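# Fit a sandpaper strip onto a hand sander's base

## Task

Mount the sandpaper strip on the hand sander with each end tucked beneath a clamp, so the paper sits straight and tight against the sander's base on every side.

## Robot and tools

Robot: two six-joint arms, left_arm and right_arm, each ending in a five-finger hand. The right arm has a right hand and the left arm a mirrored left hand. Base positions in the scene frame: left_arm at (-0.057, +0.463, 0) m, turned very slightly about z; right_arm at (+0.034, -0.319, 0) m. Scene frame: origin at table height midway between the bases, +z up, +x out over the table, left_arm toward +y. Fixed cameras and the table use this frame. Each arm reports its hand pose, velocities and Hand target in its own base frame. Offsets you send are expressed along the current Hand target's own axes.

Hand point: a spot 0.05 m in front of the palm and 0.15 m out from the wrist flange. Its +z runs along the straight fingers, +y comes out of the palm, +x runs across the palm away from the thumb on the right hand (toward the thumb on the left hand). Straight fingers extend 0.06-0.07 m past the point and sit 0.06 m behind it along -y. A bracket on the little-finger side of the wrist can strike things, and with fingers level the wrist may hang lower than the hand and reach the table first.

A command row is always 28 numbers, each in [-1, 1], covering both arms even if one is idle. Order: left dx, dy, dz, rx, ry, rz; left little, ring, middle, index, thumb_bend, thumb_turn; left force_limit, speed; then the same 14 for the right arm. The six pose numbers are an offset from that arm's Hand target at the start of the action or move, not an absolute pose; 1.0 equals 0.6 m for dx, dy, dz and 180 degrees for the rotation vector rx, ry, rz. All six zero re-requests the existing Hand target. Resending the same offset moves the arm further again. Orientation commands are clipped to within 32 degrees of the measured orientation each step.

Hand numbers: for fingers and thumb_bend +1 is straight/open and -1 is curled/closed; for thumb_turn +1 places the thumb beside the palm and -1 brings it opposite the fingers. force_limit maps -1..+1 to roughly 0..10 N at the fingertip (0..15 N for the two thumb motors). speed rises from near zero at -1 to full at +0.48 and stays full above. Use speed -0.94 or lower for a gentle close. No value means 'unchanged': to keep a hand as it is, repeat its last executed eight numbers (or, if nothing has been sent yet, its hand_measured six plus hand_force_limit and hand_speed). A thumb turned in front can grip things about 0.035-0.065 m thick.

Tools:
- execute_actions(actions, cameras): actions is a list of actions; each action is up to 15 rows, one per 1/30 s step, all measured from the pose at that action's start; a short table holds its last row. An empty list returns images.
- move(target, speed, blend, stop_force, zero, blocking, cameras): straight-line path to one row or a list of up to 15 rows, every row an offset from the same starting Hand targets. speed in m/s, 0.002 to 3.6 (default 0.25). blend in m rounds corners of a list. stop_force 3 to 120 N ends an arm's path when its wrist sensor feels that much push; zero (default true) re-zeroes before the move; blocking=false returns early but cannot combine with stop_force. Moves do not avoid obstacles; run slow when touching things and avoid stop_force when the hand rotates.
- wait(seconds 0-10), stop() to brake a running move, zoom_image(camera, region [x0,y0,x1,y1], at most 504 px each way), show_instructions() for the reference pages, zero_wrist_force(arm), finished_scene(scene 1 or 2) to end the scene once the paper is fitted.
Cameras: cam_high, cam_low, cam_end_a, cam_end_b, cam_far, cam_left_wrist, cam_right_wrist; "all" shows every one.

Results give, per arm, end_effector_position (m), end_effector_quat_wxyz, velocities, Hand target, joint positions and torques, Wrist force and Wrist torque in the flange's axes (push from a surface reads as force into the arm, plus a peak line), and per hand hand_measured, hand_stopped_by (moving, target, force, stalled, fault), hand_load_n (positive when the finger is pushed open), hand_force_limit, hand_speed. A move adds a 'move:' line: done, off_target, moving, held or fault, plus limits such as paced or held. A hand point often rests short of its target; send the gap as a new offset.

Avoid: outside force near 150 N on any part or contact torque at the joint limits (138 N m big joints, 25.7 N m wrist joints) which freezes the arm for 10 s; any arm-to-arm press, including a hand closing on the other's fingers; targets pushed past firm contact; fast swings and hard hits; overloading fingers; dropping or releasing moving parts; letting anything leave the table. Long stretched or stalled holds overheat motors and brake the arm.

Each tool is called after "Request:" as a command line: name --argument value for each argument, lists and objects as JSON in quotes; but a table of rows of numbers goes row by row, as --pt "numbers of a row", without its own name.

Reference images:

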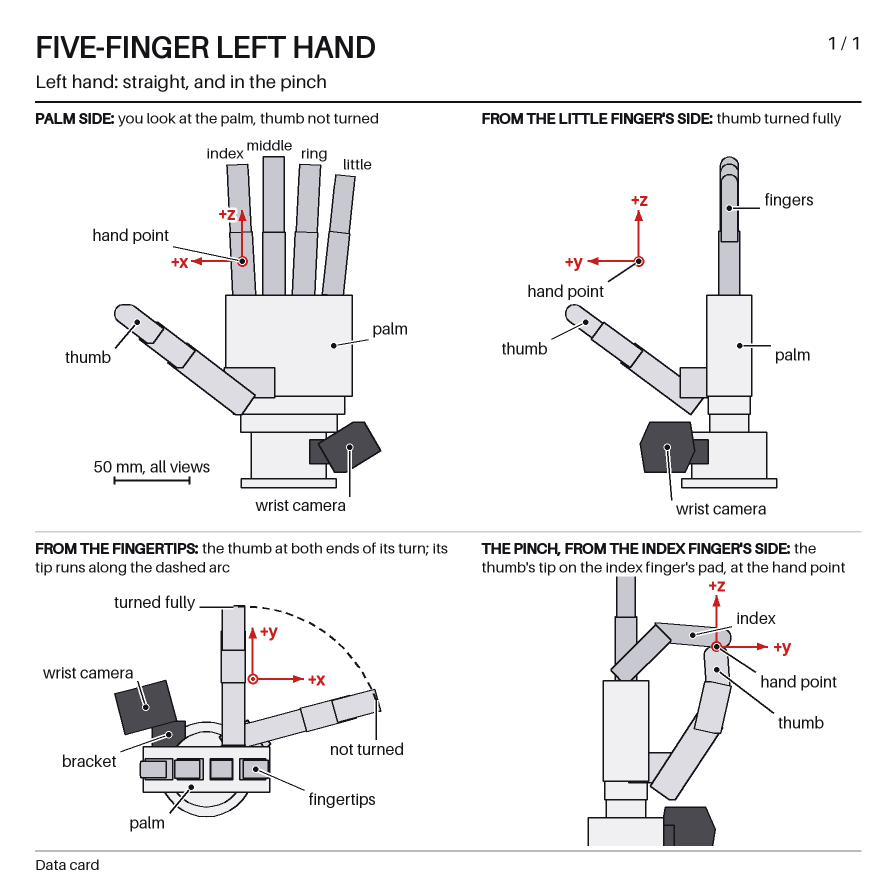

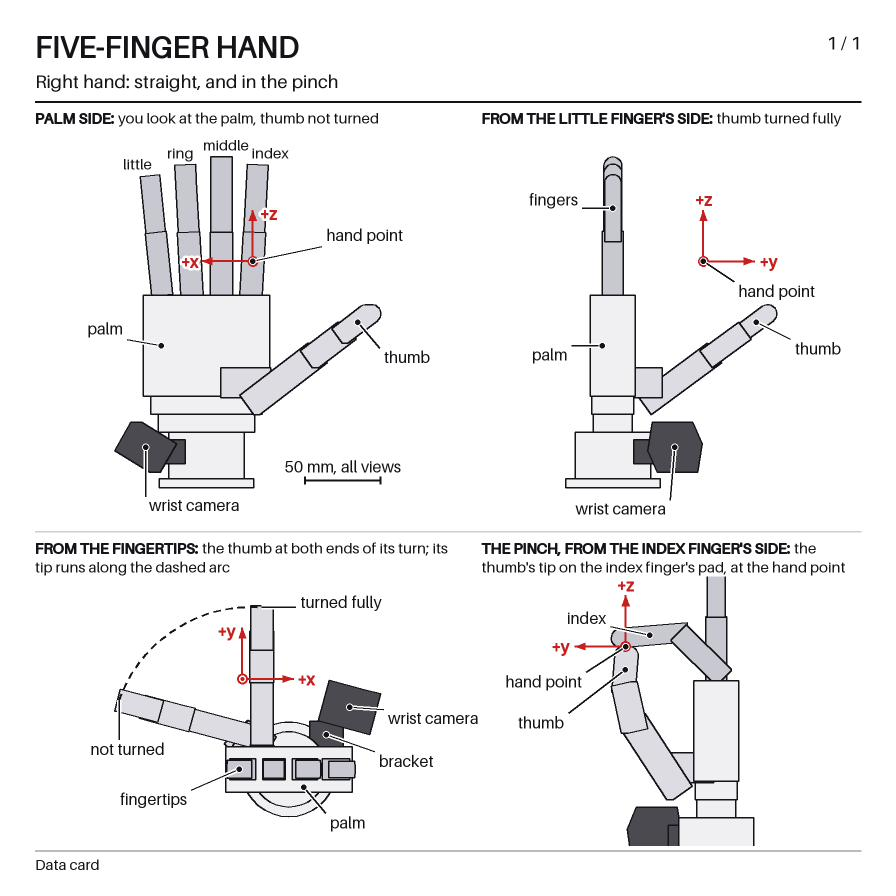

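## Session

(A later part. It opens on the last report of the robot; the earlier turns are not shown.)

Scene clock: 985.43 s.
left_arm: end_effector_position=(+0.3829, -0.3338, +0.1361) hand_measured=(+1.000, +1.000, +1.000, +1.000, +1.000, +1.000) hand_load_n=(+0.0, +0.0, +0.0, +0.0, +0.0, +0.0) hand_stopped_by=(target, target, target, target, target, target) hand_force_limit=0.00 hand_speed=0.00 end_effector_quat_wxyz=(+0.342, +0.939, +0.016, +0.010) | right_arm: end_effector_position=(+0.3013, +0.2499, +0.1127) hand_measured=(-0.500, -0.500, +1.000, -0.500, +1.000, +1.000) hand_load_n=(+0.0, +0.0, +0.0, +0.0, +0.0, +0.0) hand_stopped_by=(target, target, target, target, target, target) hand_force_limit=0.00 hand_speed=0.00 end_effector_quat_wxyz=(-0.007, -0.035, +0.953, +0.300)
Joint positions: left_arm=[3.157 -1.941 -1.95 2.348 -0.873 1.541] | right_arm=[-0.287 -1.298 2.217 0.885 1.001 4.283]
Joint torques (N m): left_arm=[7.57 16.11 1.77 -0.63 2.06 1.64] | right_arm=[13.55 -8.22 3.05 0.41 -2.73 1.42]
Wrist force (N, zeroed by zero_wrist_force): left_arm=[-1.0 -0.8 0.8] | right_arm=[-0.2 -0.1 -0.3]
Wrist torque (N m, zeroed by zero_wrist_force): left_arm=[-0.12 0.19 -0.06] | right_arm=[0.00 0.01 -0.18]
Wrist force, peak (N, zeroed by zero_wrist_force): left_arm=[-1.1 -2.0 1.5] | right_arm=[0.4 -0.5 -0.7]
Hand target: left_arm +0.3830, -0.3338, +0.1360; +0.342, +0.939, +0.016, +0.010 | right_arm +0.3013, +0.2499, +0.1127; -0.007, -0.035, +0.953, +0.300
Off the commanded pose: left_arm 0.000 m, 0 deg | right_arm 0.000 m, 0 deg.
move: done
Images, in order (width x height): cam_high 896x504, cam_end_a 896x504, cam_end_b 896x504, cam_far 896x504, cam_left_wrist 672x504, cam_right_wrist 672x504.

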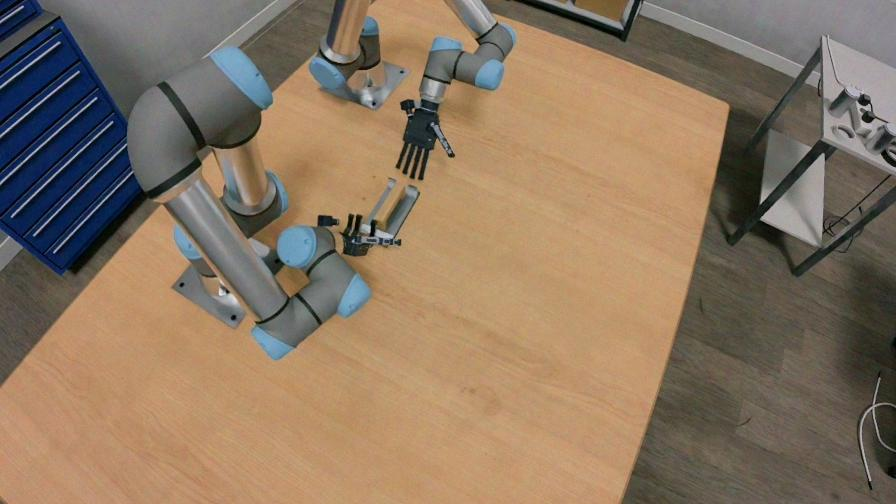

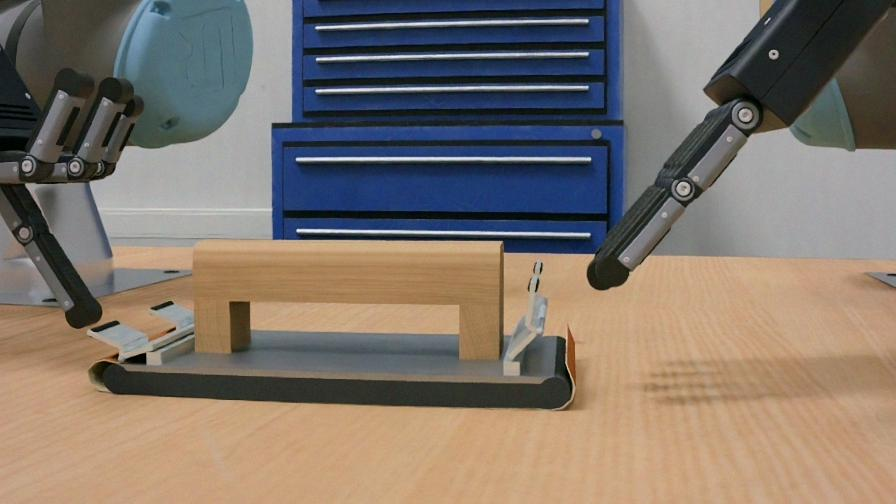

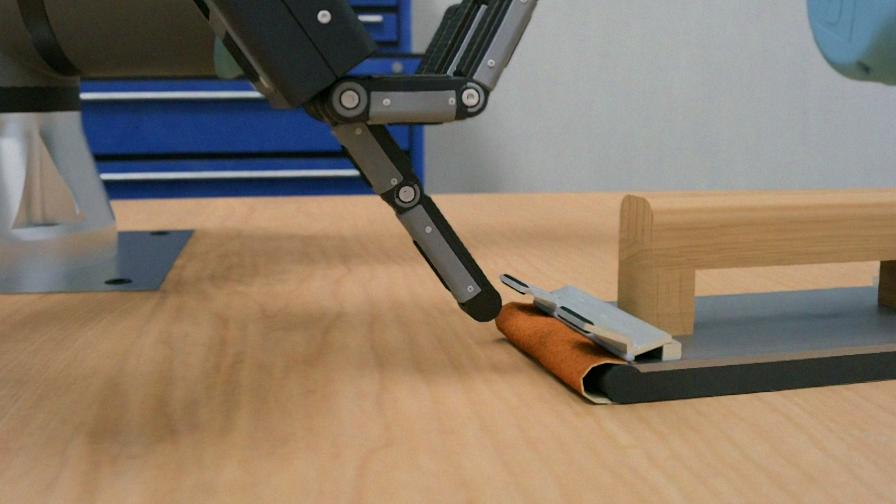

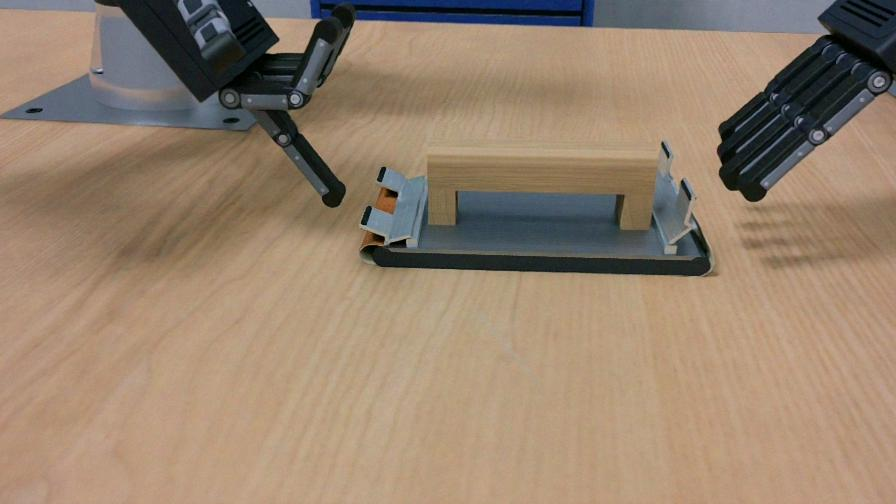

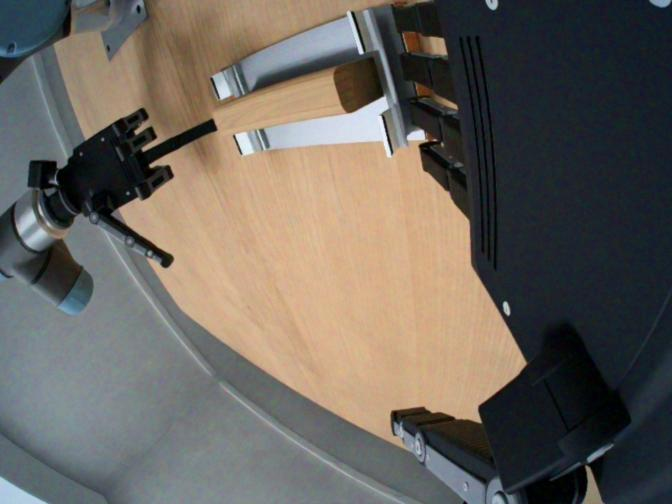

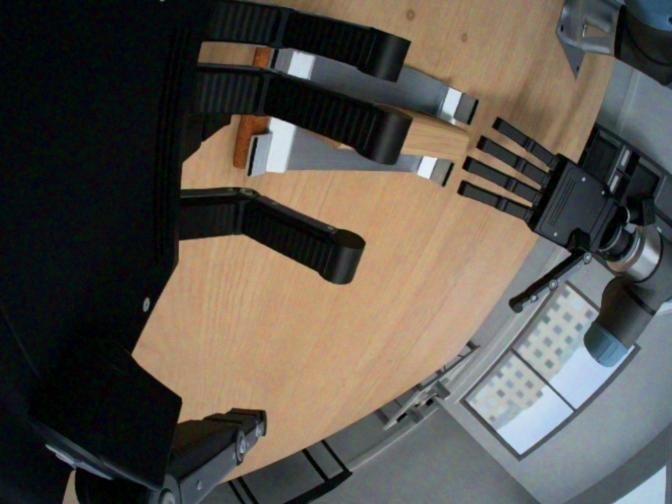

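Request:
move --pt "-0.0107 0.0148 0.0385 0 0 0 1 1 1 1 1 1 0 0 0.0112 0.0005 0.0123 0 0 0 -0.5 -0.5 1 -0.5 1 1 0 0" --speed 0.05 --stop_force 6 --cameras '["cam_end_a","cam_end_b","cam_far","cam_right_wrist","cam_left_wrist"]'

Request:
zoom_image --camera "cam_left_wrist" --region '[60, 60, 260, 240]'

Request:
zoom_image --camera "cam_end_b" --region '[440, 200, 720, 420]'

Request:
zoom_image --camera "cam_far" --region '[620, 100, 800, 290]'

Request:
zoom_image --camera "cam_far" --region '[290, 130, 440, 290]'

Scene clock: 1031.53 s.
left_arm: end_effector_position=(+0.3775, -0.3557, +0.1240) hand_measured=(+1.000, +1.000, +1.000, +1.000, +1.000, +1.000) hand_load_n=(+0.0, +0.0, +0.5, +0.0, +0.0, +0.0) hand_stopped_by=(target, target, target, target, target, target) hand_force_limit=0.00 hand_speed=0.00 end_effector_quat_wxyz=(+0.342, +0.939, +0.016, +0.010) | right_arm: end_effector_position=(+0.2943, +0.2539, +0.1068) hand_measured=(-0.500, -0.500, +1.000, -0.500, +1.000, +1.000) hand_load_n=(+0.0, +0.5, +0.0, +0.0, +0.0, +0.0) hand_stopped_by=(target, target, target, target, target, target) hand_force_limit=0.00 hand_speed=0.00 end_effector_quat_wxyz=(-0.007, -0.035, +0.953, +0.300)
Joint positions: left_arm=[3.093 -1.959 -1.947 2.415 -0.876 1.458] | right_arm=[-0.28 -1.296 2.238 0.858 1 4.291]
Joint torques (N m): left_arm=[-8.48 16.34 20.8 -0.62 0.11 -1.98] | right_arm=[14.37 -8.28 3.35 0.41 -2.66 1.4]
Wrist force (N, zeroed by zero_wrist_force): left_arm=[-0.9 -2.4 -3.2] | right_arm=[-0.1 -0.2 -0.5]
Wrist torque (N m, zeroed by zero_wrist_force): left_arm=[0.20 0.19 0.10] | right_arm=[-0.01 0.00 -0.16]
Wrist force, peak (N, zeroed by zero_wrist_force): left_arm=[-0.6 -2.3 -3.4] | right_arm=[-0.5 -0.6 -0.7]
Hand target: left_arm +0.3775, -0.3557, +0.1240; +0.342, +0.939, +0.016, +0.010 | right_arm +0.2943, +0.2539, +0.1068; -0.007, -0.035, +0.953, +0.300
Off the commanded pose: left_arm 0.000 m, 0 deg | right_arm 0.000 m, 0 deg.
move: done
Images, in order (width x height): cam_end_a 896x504, cam_end_b 896x504, cam_far 896x504, cam_left_wrist 672x504, cam_right_wrist 672x504.

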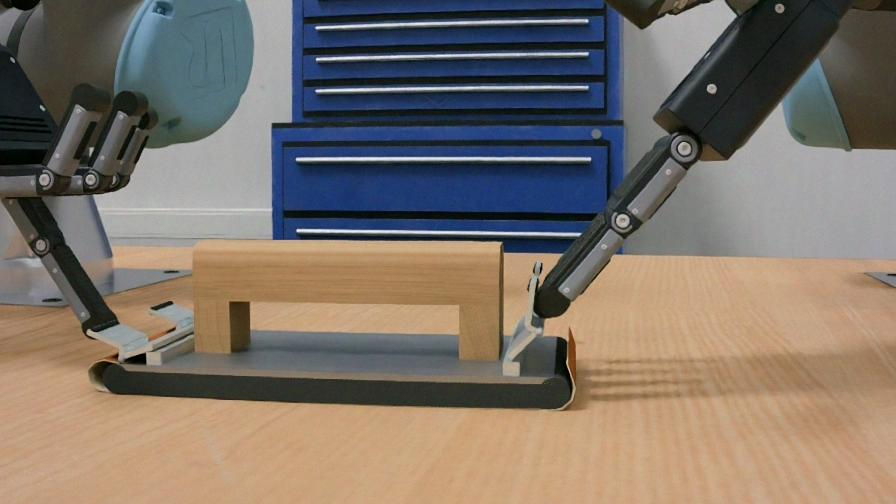

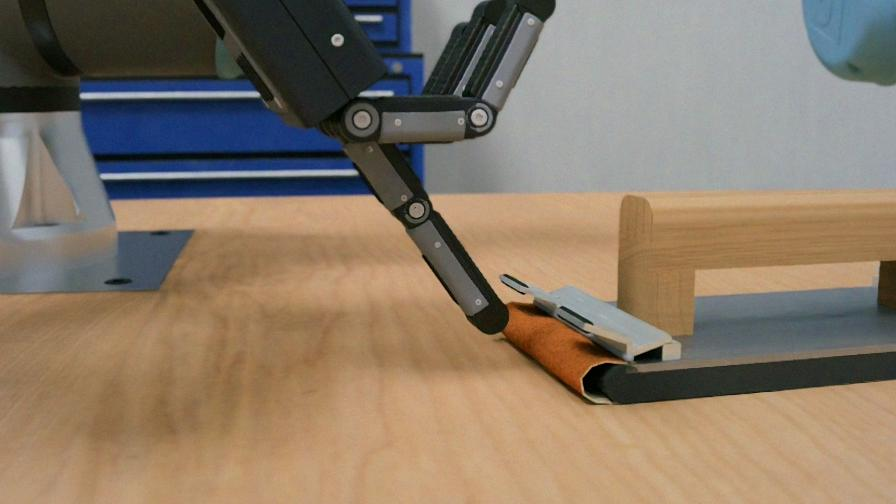

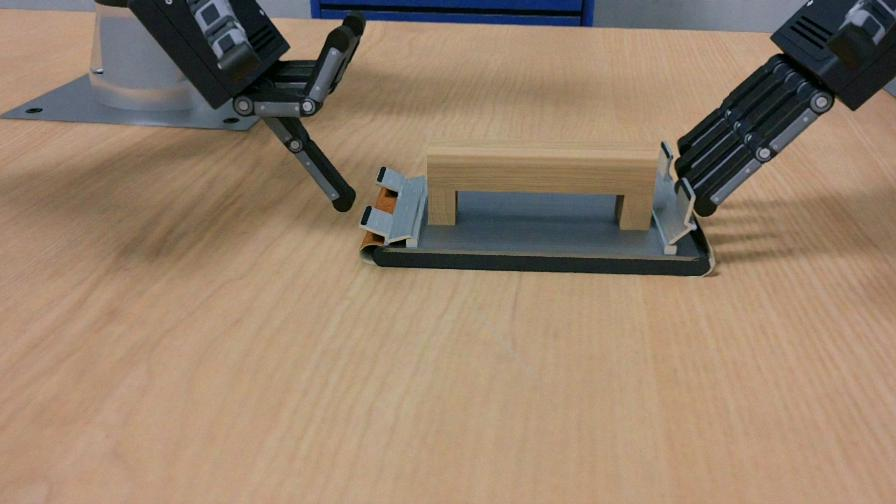

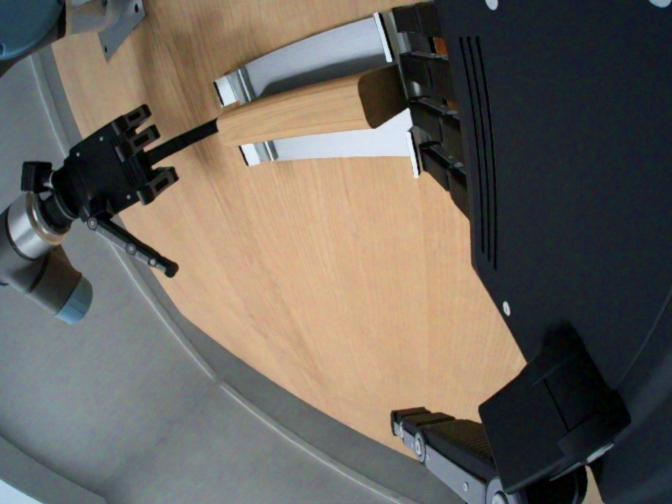

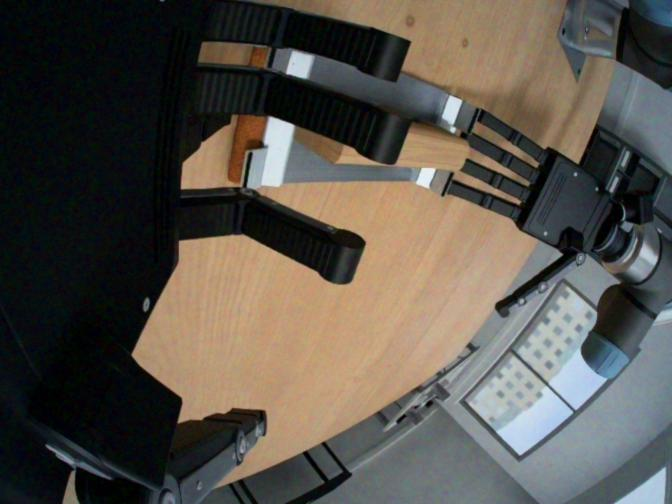

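Scaled by 2.520 from the camera's 672x504 image, which has a finer 960x720 frame.

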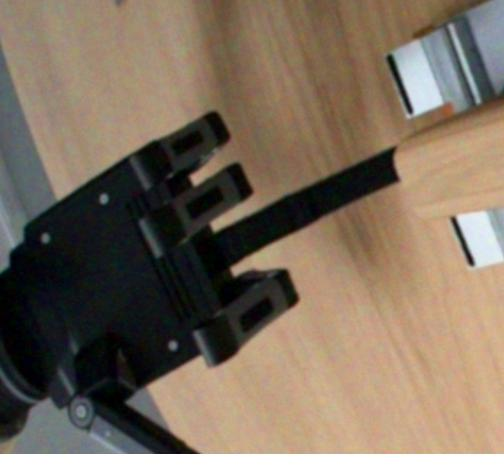

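Scaled by 1.800 from the camera's 896x504 image, which has a finer 1280x720 frame.

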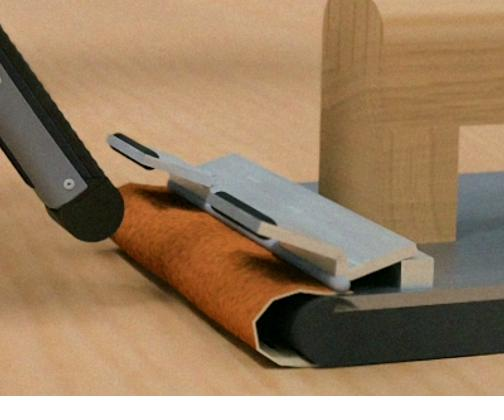

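Scaled by 2.653 from the camera's 896x504 image, which has a finer 1280x720 frame.

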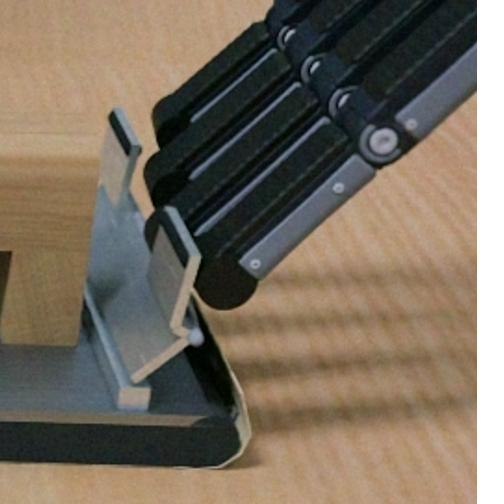

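Scaled by 3.150 from the camera's 896x504 image, which has a finer 1280x720 frame.

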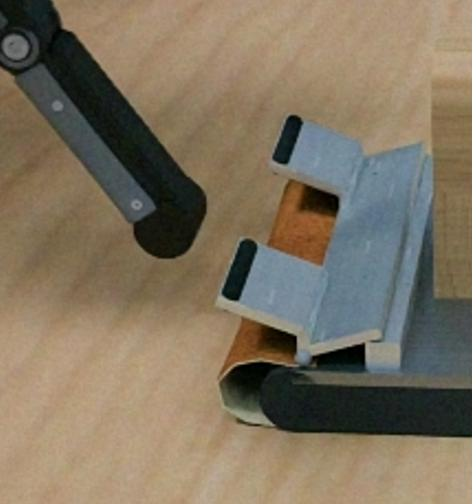

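Request:
move --pt "0 0 0 0 0 0 1 1 1 1 1 1 0 0 0.0001 -0.0115 0.0163 0 0 0 -0.5 -0.5 1 -0.5 1 1 0 0" --speed 0.04 --stop_force 4 --cameras '["cam_end_b","cam_far"]'

Request:
zoom_image --camera "cam_end_b" --region '[440, 200, 720, 420]'

Request:
zoom_image --camera "cam_far" --region '[290, 130, 440, 290]'

Scene clock: 1050.53 s.
left_arm: end_effector_position=(+0.3775, -0.3557, +0.1240) hand_measured=(+1.000, +1.000, +1.000, +1.000, +1.000, +1.000) hand_load_n=(+0.0, +0.0, +0.0, +0.0, +0.0, +0.0) hand_stopped_by=(target, target, target, target, target, target) hand_force_limit=0.00 hand_speed=0.00 end_effector_quat_wxyz=(+0.342, +0.939, +0.016, +0.010) | right_arm: end_effector_position=(+0.2944, +0.2539, +0.0948) hand_measured=(-0.500, -0.500, +1.000, -0.500, +1.000, +1.000) hand_load_n=(+0.0, +0.0, +0.0, +0.0, +0.0, +0.0) hand_stopped_by=(target, target, target, target, target, target) hand_force_limit=0.00 hand_speed=0.00 end_effector_quat_wxyz=(-0.007, -0.035, +0.953, +0.300)
Joint positions: left_arm=[3.093 -1.959 -1.947 2.415 -0.876 1.458] | right_arm=[-0.28 -1.267 2.246 0.82 1 4.291]
Joint torques (N m): left_arm=[-7.96 17.31 21.78 -0.59 0.06 -1.99] | right_arm=[-13.46 -8.13 4.21 0.5 0.77 1.48]
Wrist force (N, zeroed by zero_wrist_force): left_arm=[-0.7 -2.1 -3.4] | right_arm=[-0.1 -0.3 -0.2]
Wrist torque (N m, zeroed by zero_wrist_force): left_arm=[0.22 0.16 0.10] | right_arm=[-0.04 -0.01 -0.16]
Wrist force, peak (N, zeroed by zero_wrist_force): left_arm=[-0.7 -2.5 -3.4] | right_arm=[-0.4 -0.7 -0.6]
Hand target: left_arm +0.3775, -0.3557, +0.1240; +0.342, +0.939, +0.016, +0.010 | right_arm +0.2944, +0.2539, +0.0948; -0.007, -0.035, +0.953, +0.300
Off the commanded pose: left_arm 0.000 m, 0 deg | right_arm 0.000 m, 0 deg.
move: done
Images, in order (width x height): cam_end_b 896x504, cam_far 896x504.

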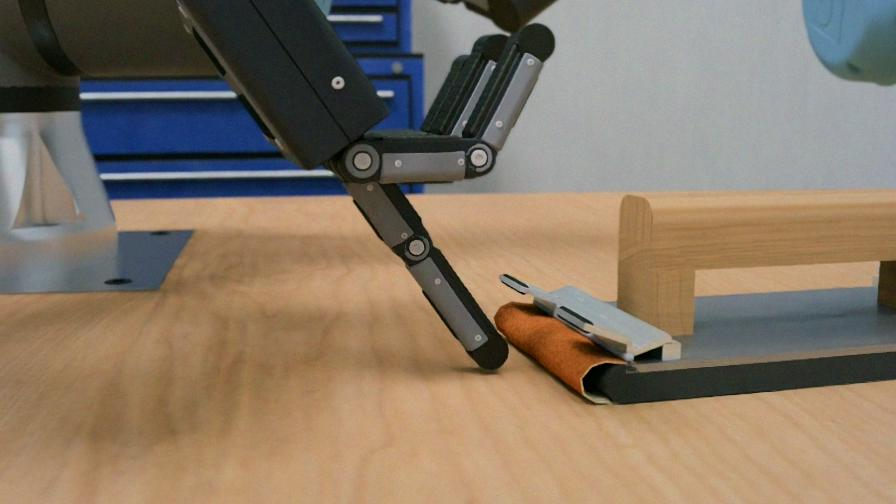

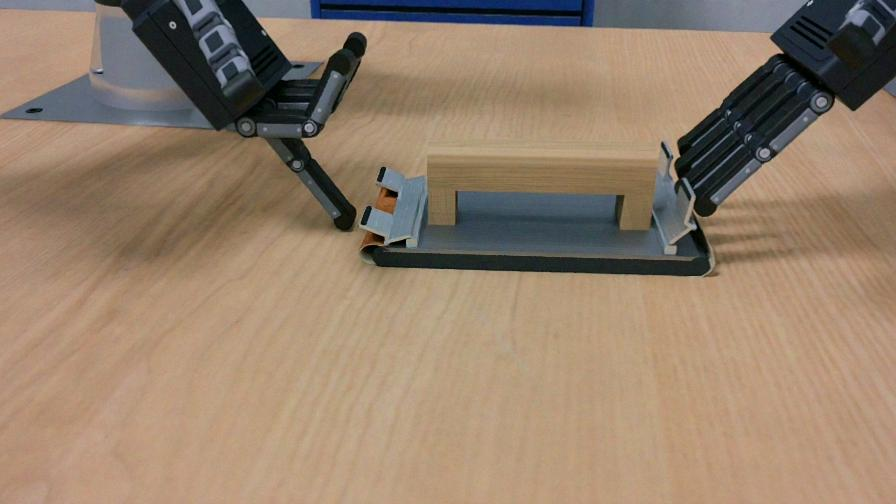

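Scaled by 1.800 from the camera's 896x504 image, which has a finer 1280x720 frame.

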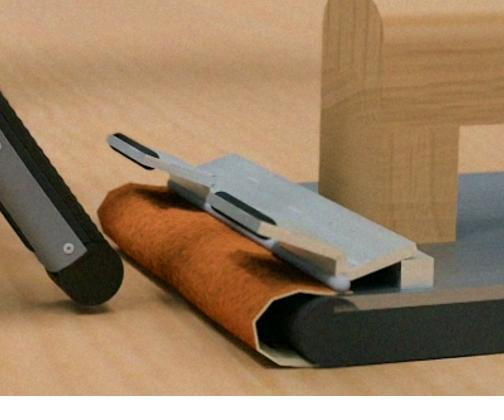

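Scaled by 3.150 from the camera's 896x504 image, which has a finer 1280x720 frame.

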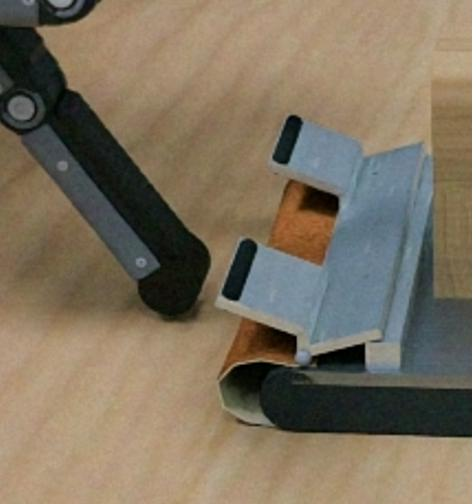

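Request:
move --pt "0 0 0 0 0 0 1 1 1 1 1 1 0 0 -0.0003 0.0163 0.0114 0 0 0 -0.5 -0.5 1 -0.5 1 1 0 0" --speed 0.025 --stop_force 10 --cameras '["cam_end_a","cam_end_b","cam_far","cam_left_wrist"]'

Request:
zoom_image --camera "cam_end_b" --region '[440, 200, 720, 420]'

Request:
zoom_image --camera "cam_far" --region '[290, 130, 440, 290]'

Request:
zoom_image --camera "cam_end_a" --region '[530, 310, 600, 420]'

Scene clock: 1059.33 s.
left_arm: end_effector_position=(+0.3775, -0.3557, +0.1240) hand_measured=(+1.000, +1.000, +1.000, +1.000, +1.000, +1.000) hand_load_n=(+0.0, +0.0, +0.5, +0.0, +0.0, +0.0) hand_stopped_by=(target, target, target, target, target, target) hand_force_limit=0.00 hand_speed=0.00 end_effector_quat_wxyz=(+0.342, +0.939, +0.016, +0.010) | right_arm: end_effector_position=(+0.2937, +0.2658, +0.0948) hand_measured=(-0.500, -0.500, +1.000, -0.500, +1.000, +1.000) hand_load_n=(+0.0, +0.0, +0.5, +0.0, +0.0, +0.0) hand_stopped_by=(target, target, target, target, target, target) hand_force_limit=0.00 hand_speed=0.00 end_effector_quat_wxyz=(-0.007, -0.035, +0.953, +0.300)
Joint positions: left_arm=[3.093 -1.959 -1.947 2.415 -0.876 1.458] | right_arm=[-0.235 -1.269 2.237 0.803 0.99 4.344]
Joint torques (N m): left_arm=[-7.8 16.61 20.28 -0.71 -0.12 -2.02] | right_arm=[14 -34.64 -22.42 0.39 -3.22 1.41]
Wrist force (N, zeroed by zero_wrist_force): left_arm=[-0.7 -2.7 -3.1] | right_arm=[0.5 -2.2 -1.7]
Wrist torque (N m, zeroed by zero_wrist_force): left_arm=[0.19 0.15 0.12] | right_arm=[0.17 0.02 -0.18]
Wrist force, peak (N, zeroed by zero_wrist_force): left_arm=[-0.9 -2.5 -3.5] | right_arm=[0.3 -1.8 -2.2]
Hand target: left_arm +0.3775, -0.3557, +0.1240; +0.342, +0.939, +0.016, +0.010 | right_arm +0.2937, +0.2658, +0.0948; -0.007, -0.035, +0.953, +0.300
Off the commanded pose: left_arm 0.000 m, 0 deg | right_arm 0.000 m, 0 deg.
move: done
Images, in order (width x height): cam_end_a 896x504, cam_end_b 896x504, cam_far 896x504, cam_left_wrist 672x504.

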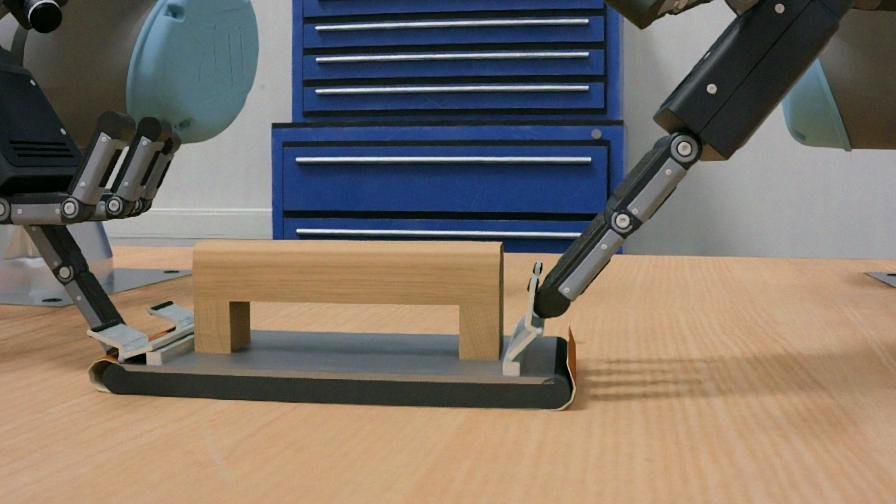

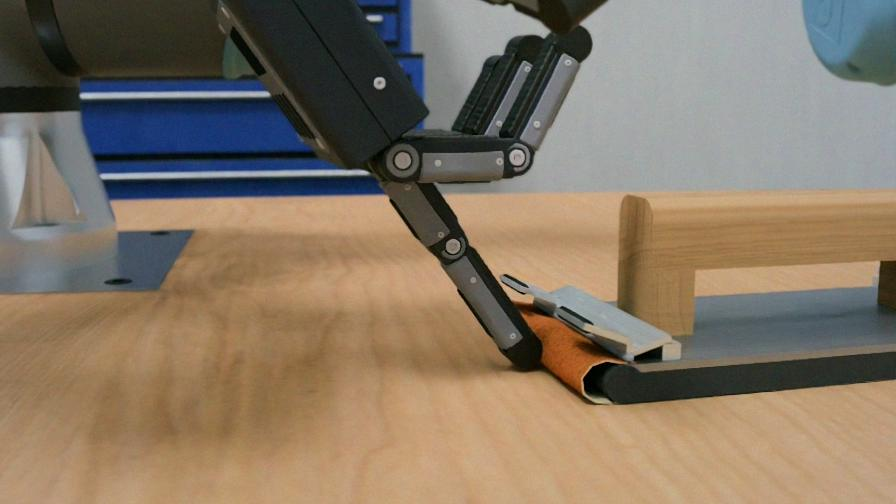

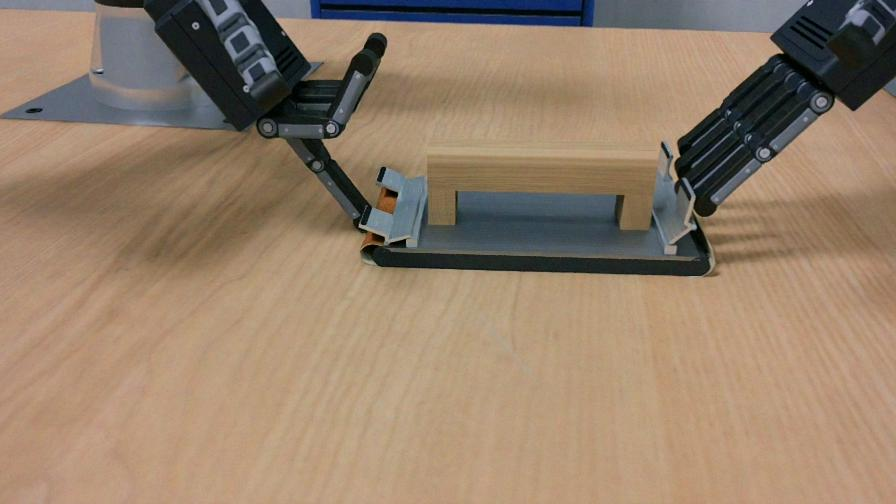

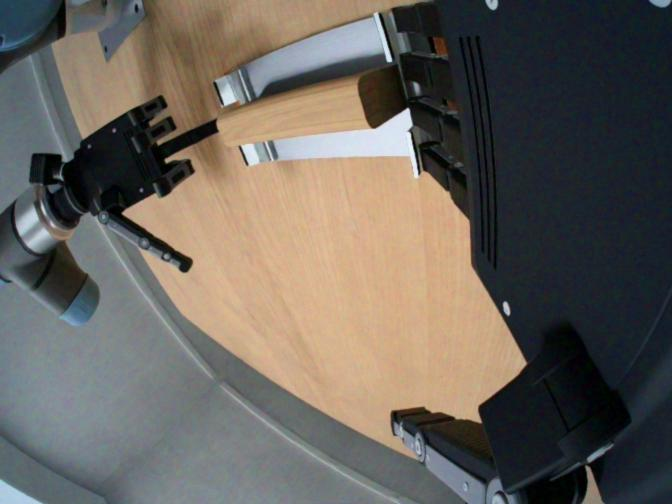

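Scaled by 1.800 from the camera's 896x504 image, which has a finer 1280x720 frame.

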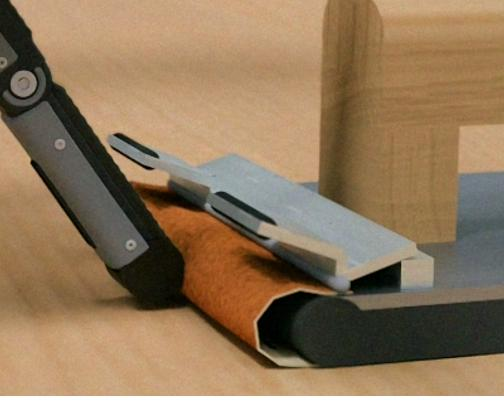

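Scaled by 3.150 from the camera's 896x504 image, which has a finer 1280x720 frame.

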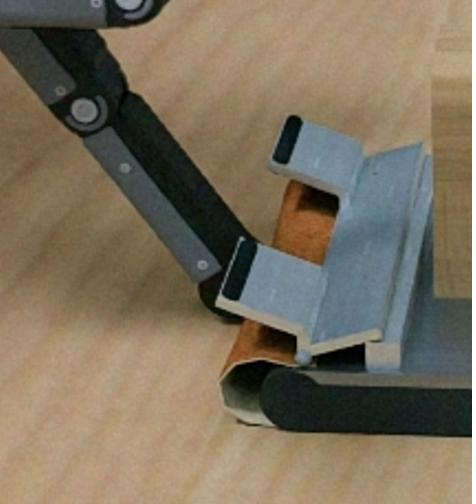

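Scaled by 4.582 from the camera's 896x504 image, which has a finer 1280x720 frame.

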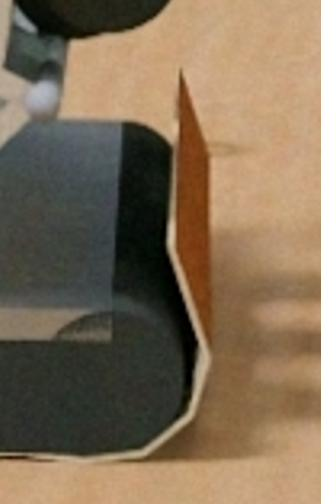

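Request:
move --pt "0 0 0 0 0 0 1 1 1 1 1 1 0 0 -0.0001 0.0068 0.0048 0 0 0 -0.5 -0.5 1 -0.5 1 1 0 0" --speed 0.02 --stop_force 12 --cameras '["cam_end_a","cam_end_b","cam_far"]'

Request:
zoom_image --camera "cam_end_b" --region '[440, 200, 720, 420]'

Request:
zoom_image --camera "cam_far" --region '[340, 150, 440, 280]'

Request:
zoom_image --camera "cam_end_a" --region '[530, 310, 600, 420]'

Scene clock: 1067.70 s.
left_arm: end_effector_position=(+0.3775, -0.3557, +0.1240) hand_measured=(+1.000, +1.000, +1.000, +1.000, +1.000, +1.000) hand_load_n=(+0.0, +0.0, +0.0, +0.0, +0.0, +0.0) hand_stopped_by=(target, target, target, target, target, target) hand_force_limit=0.00 hand_speed=0.00 end_effector_quat_wxyz=(+0.342, +0.939, +0.016, +0.010) | right_arm: end_effector_position=(+0.2934, +0.2708, +0.0948) hand_measured=(-0.500, -0.500, +1.000, -0.500, +1.000, +1.000) hand_load_n=(+0.0, +0.0, +0.0, +0.0, +0.0, +0.0) hand_stopped_by=(target, target, target, target, target, target) hand_force_limit=0.00 hand_speed=0.00 end_effector_quat_wxyz=(-0.007, -0.035, +0.953, +0.300)
Joint positions: left_arm=[3.093 -1.959 -1.947 2.415 -0.876 1.458] | right_arm=[-0.216 -1.269 2.232 0.796 0.986 4.367]
Joint torques (N m): left_arm=[-6.63 16.78 20.25 -0.86 0.29 -1.98] | right_arm=[15.42 -32.57 -20.96 -0.22 -3.38 1.37]
Wrist force (N, zeroed by zero_wrist_force): left_arm=[-0.7 -1.8 -3.1] | right_arm=[0.5 -1.8 -9.4]
Wrist torque (N m, zeroed by zero_wrist_force): left_arm=[0.20 0.14 0.09] | right_arm=[0.68 0.22 -0.19]
Wrist force, peak (N, zeroed by zero_wrist_force): left_arm=[-0.7 -3.0 -3.6] | right_arm=[0.7 -2.0 -9.7]
Hand target: left_arm +0.3775, -0.3557, +0.1240; +0.342, +0.939, +0.016, +0.010 | right_arm +0.2934, +0.2708, +0.0948; -0.007, -0.035, +0.953, +0.300
Off the commanded pose: left_arm 0.000 m, 0 deg | right_arm 0.000 m, 0 deg.
move: done
Images, in order (width x height): cam_end_a 896x504, cam_end_b 896x504, cam_far 896x504.

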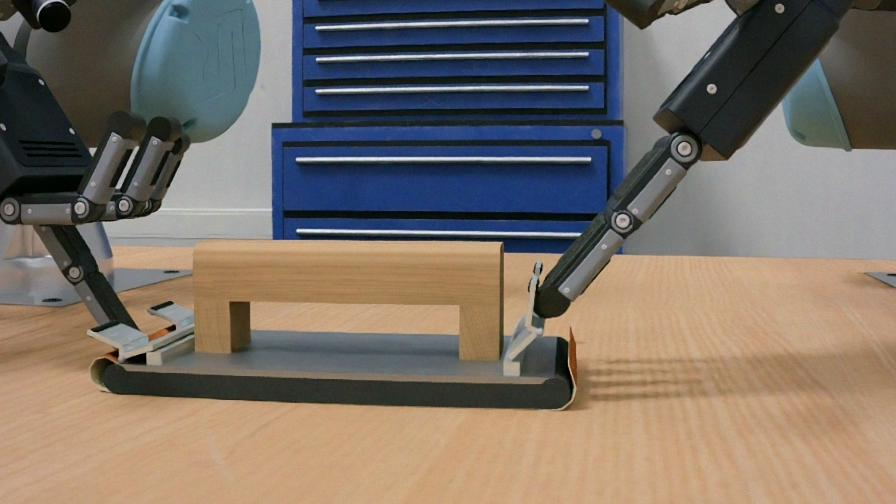

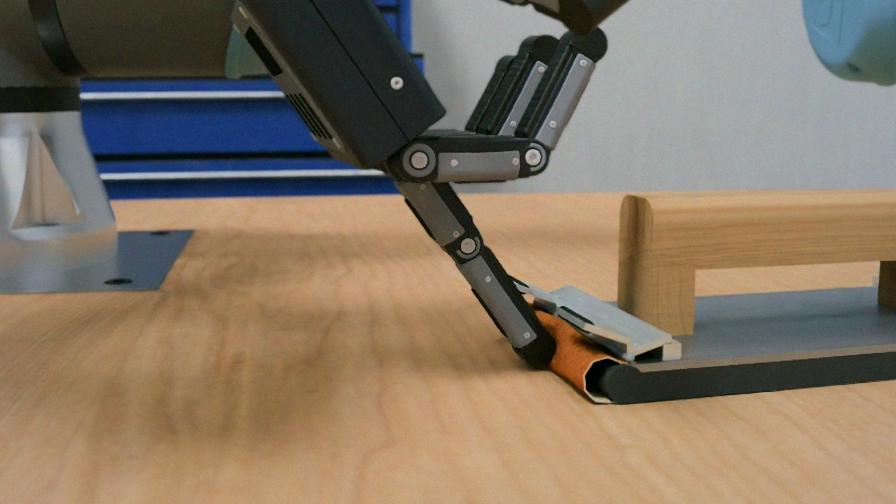

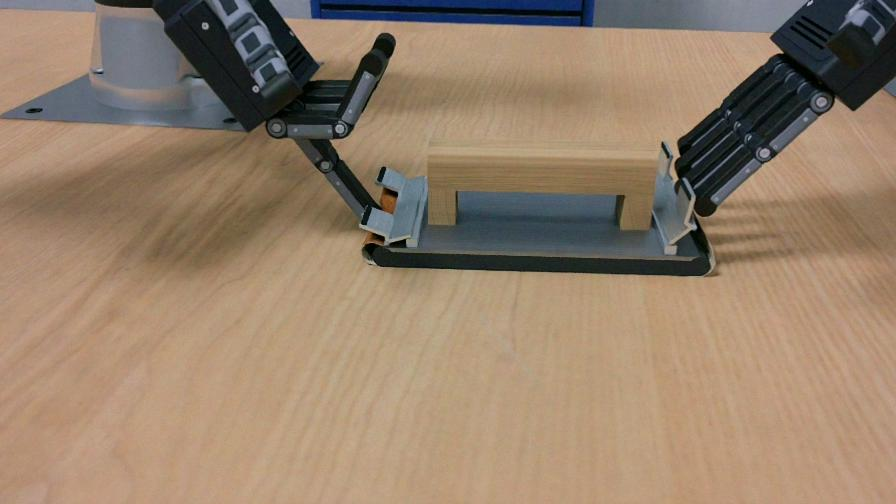

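Scaled by 1.800 from the camera's 896x504 image, which has a finer 1280x720 frame.

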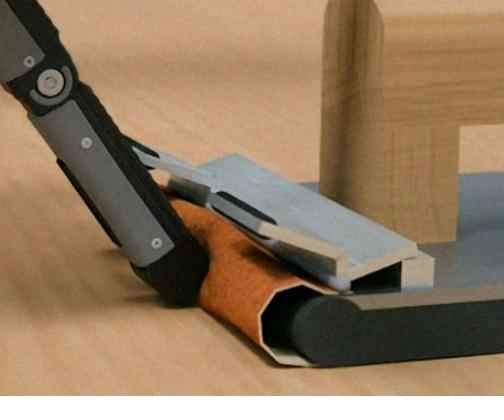

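Scaled by 3.877 from the camera's 896x504 image, which has a finer 1280x720 frame.

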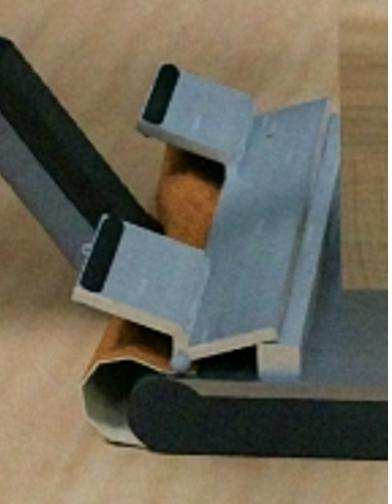

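Scaled by 4.582 from the camera's 896x504 image, which has a finer 1280x720 frame.

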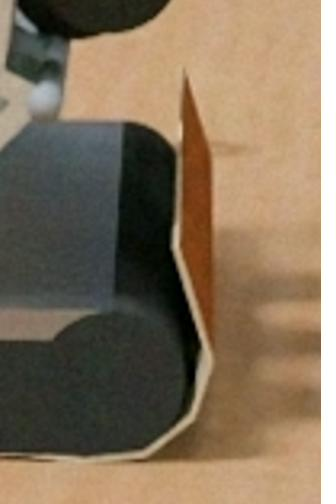

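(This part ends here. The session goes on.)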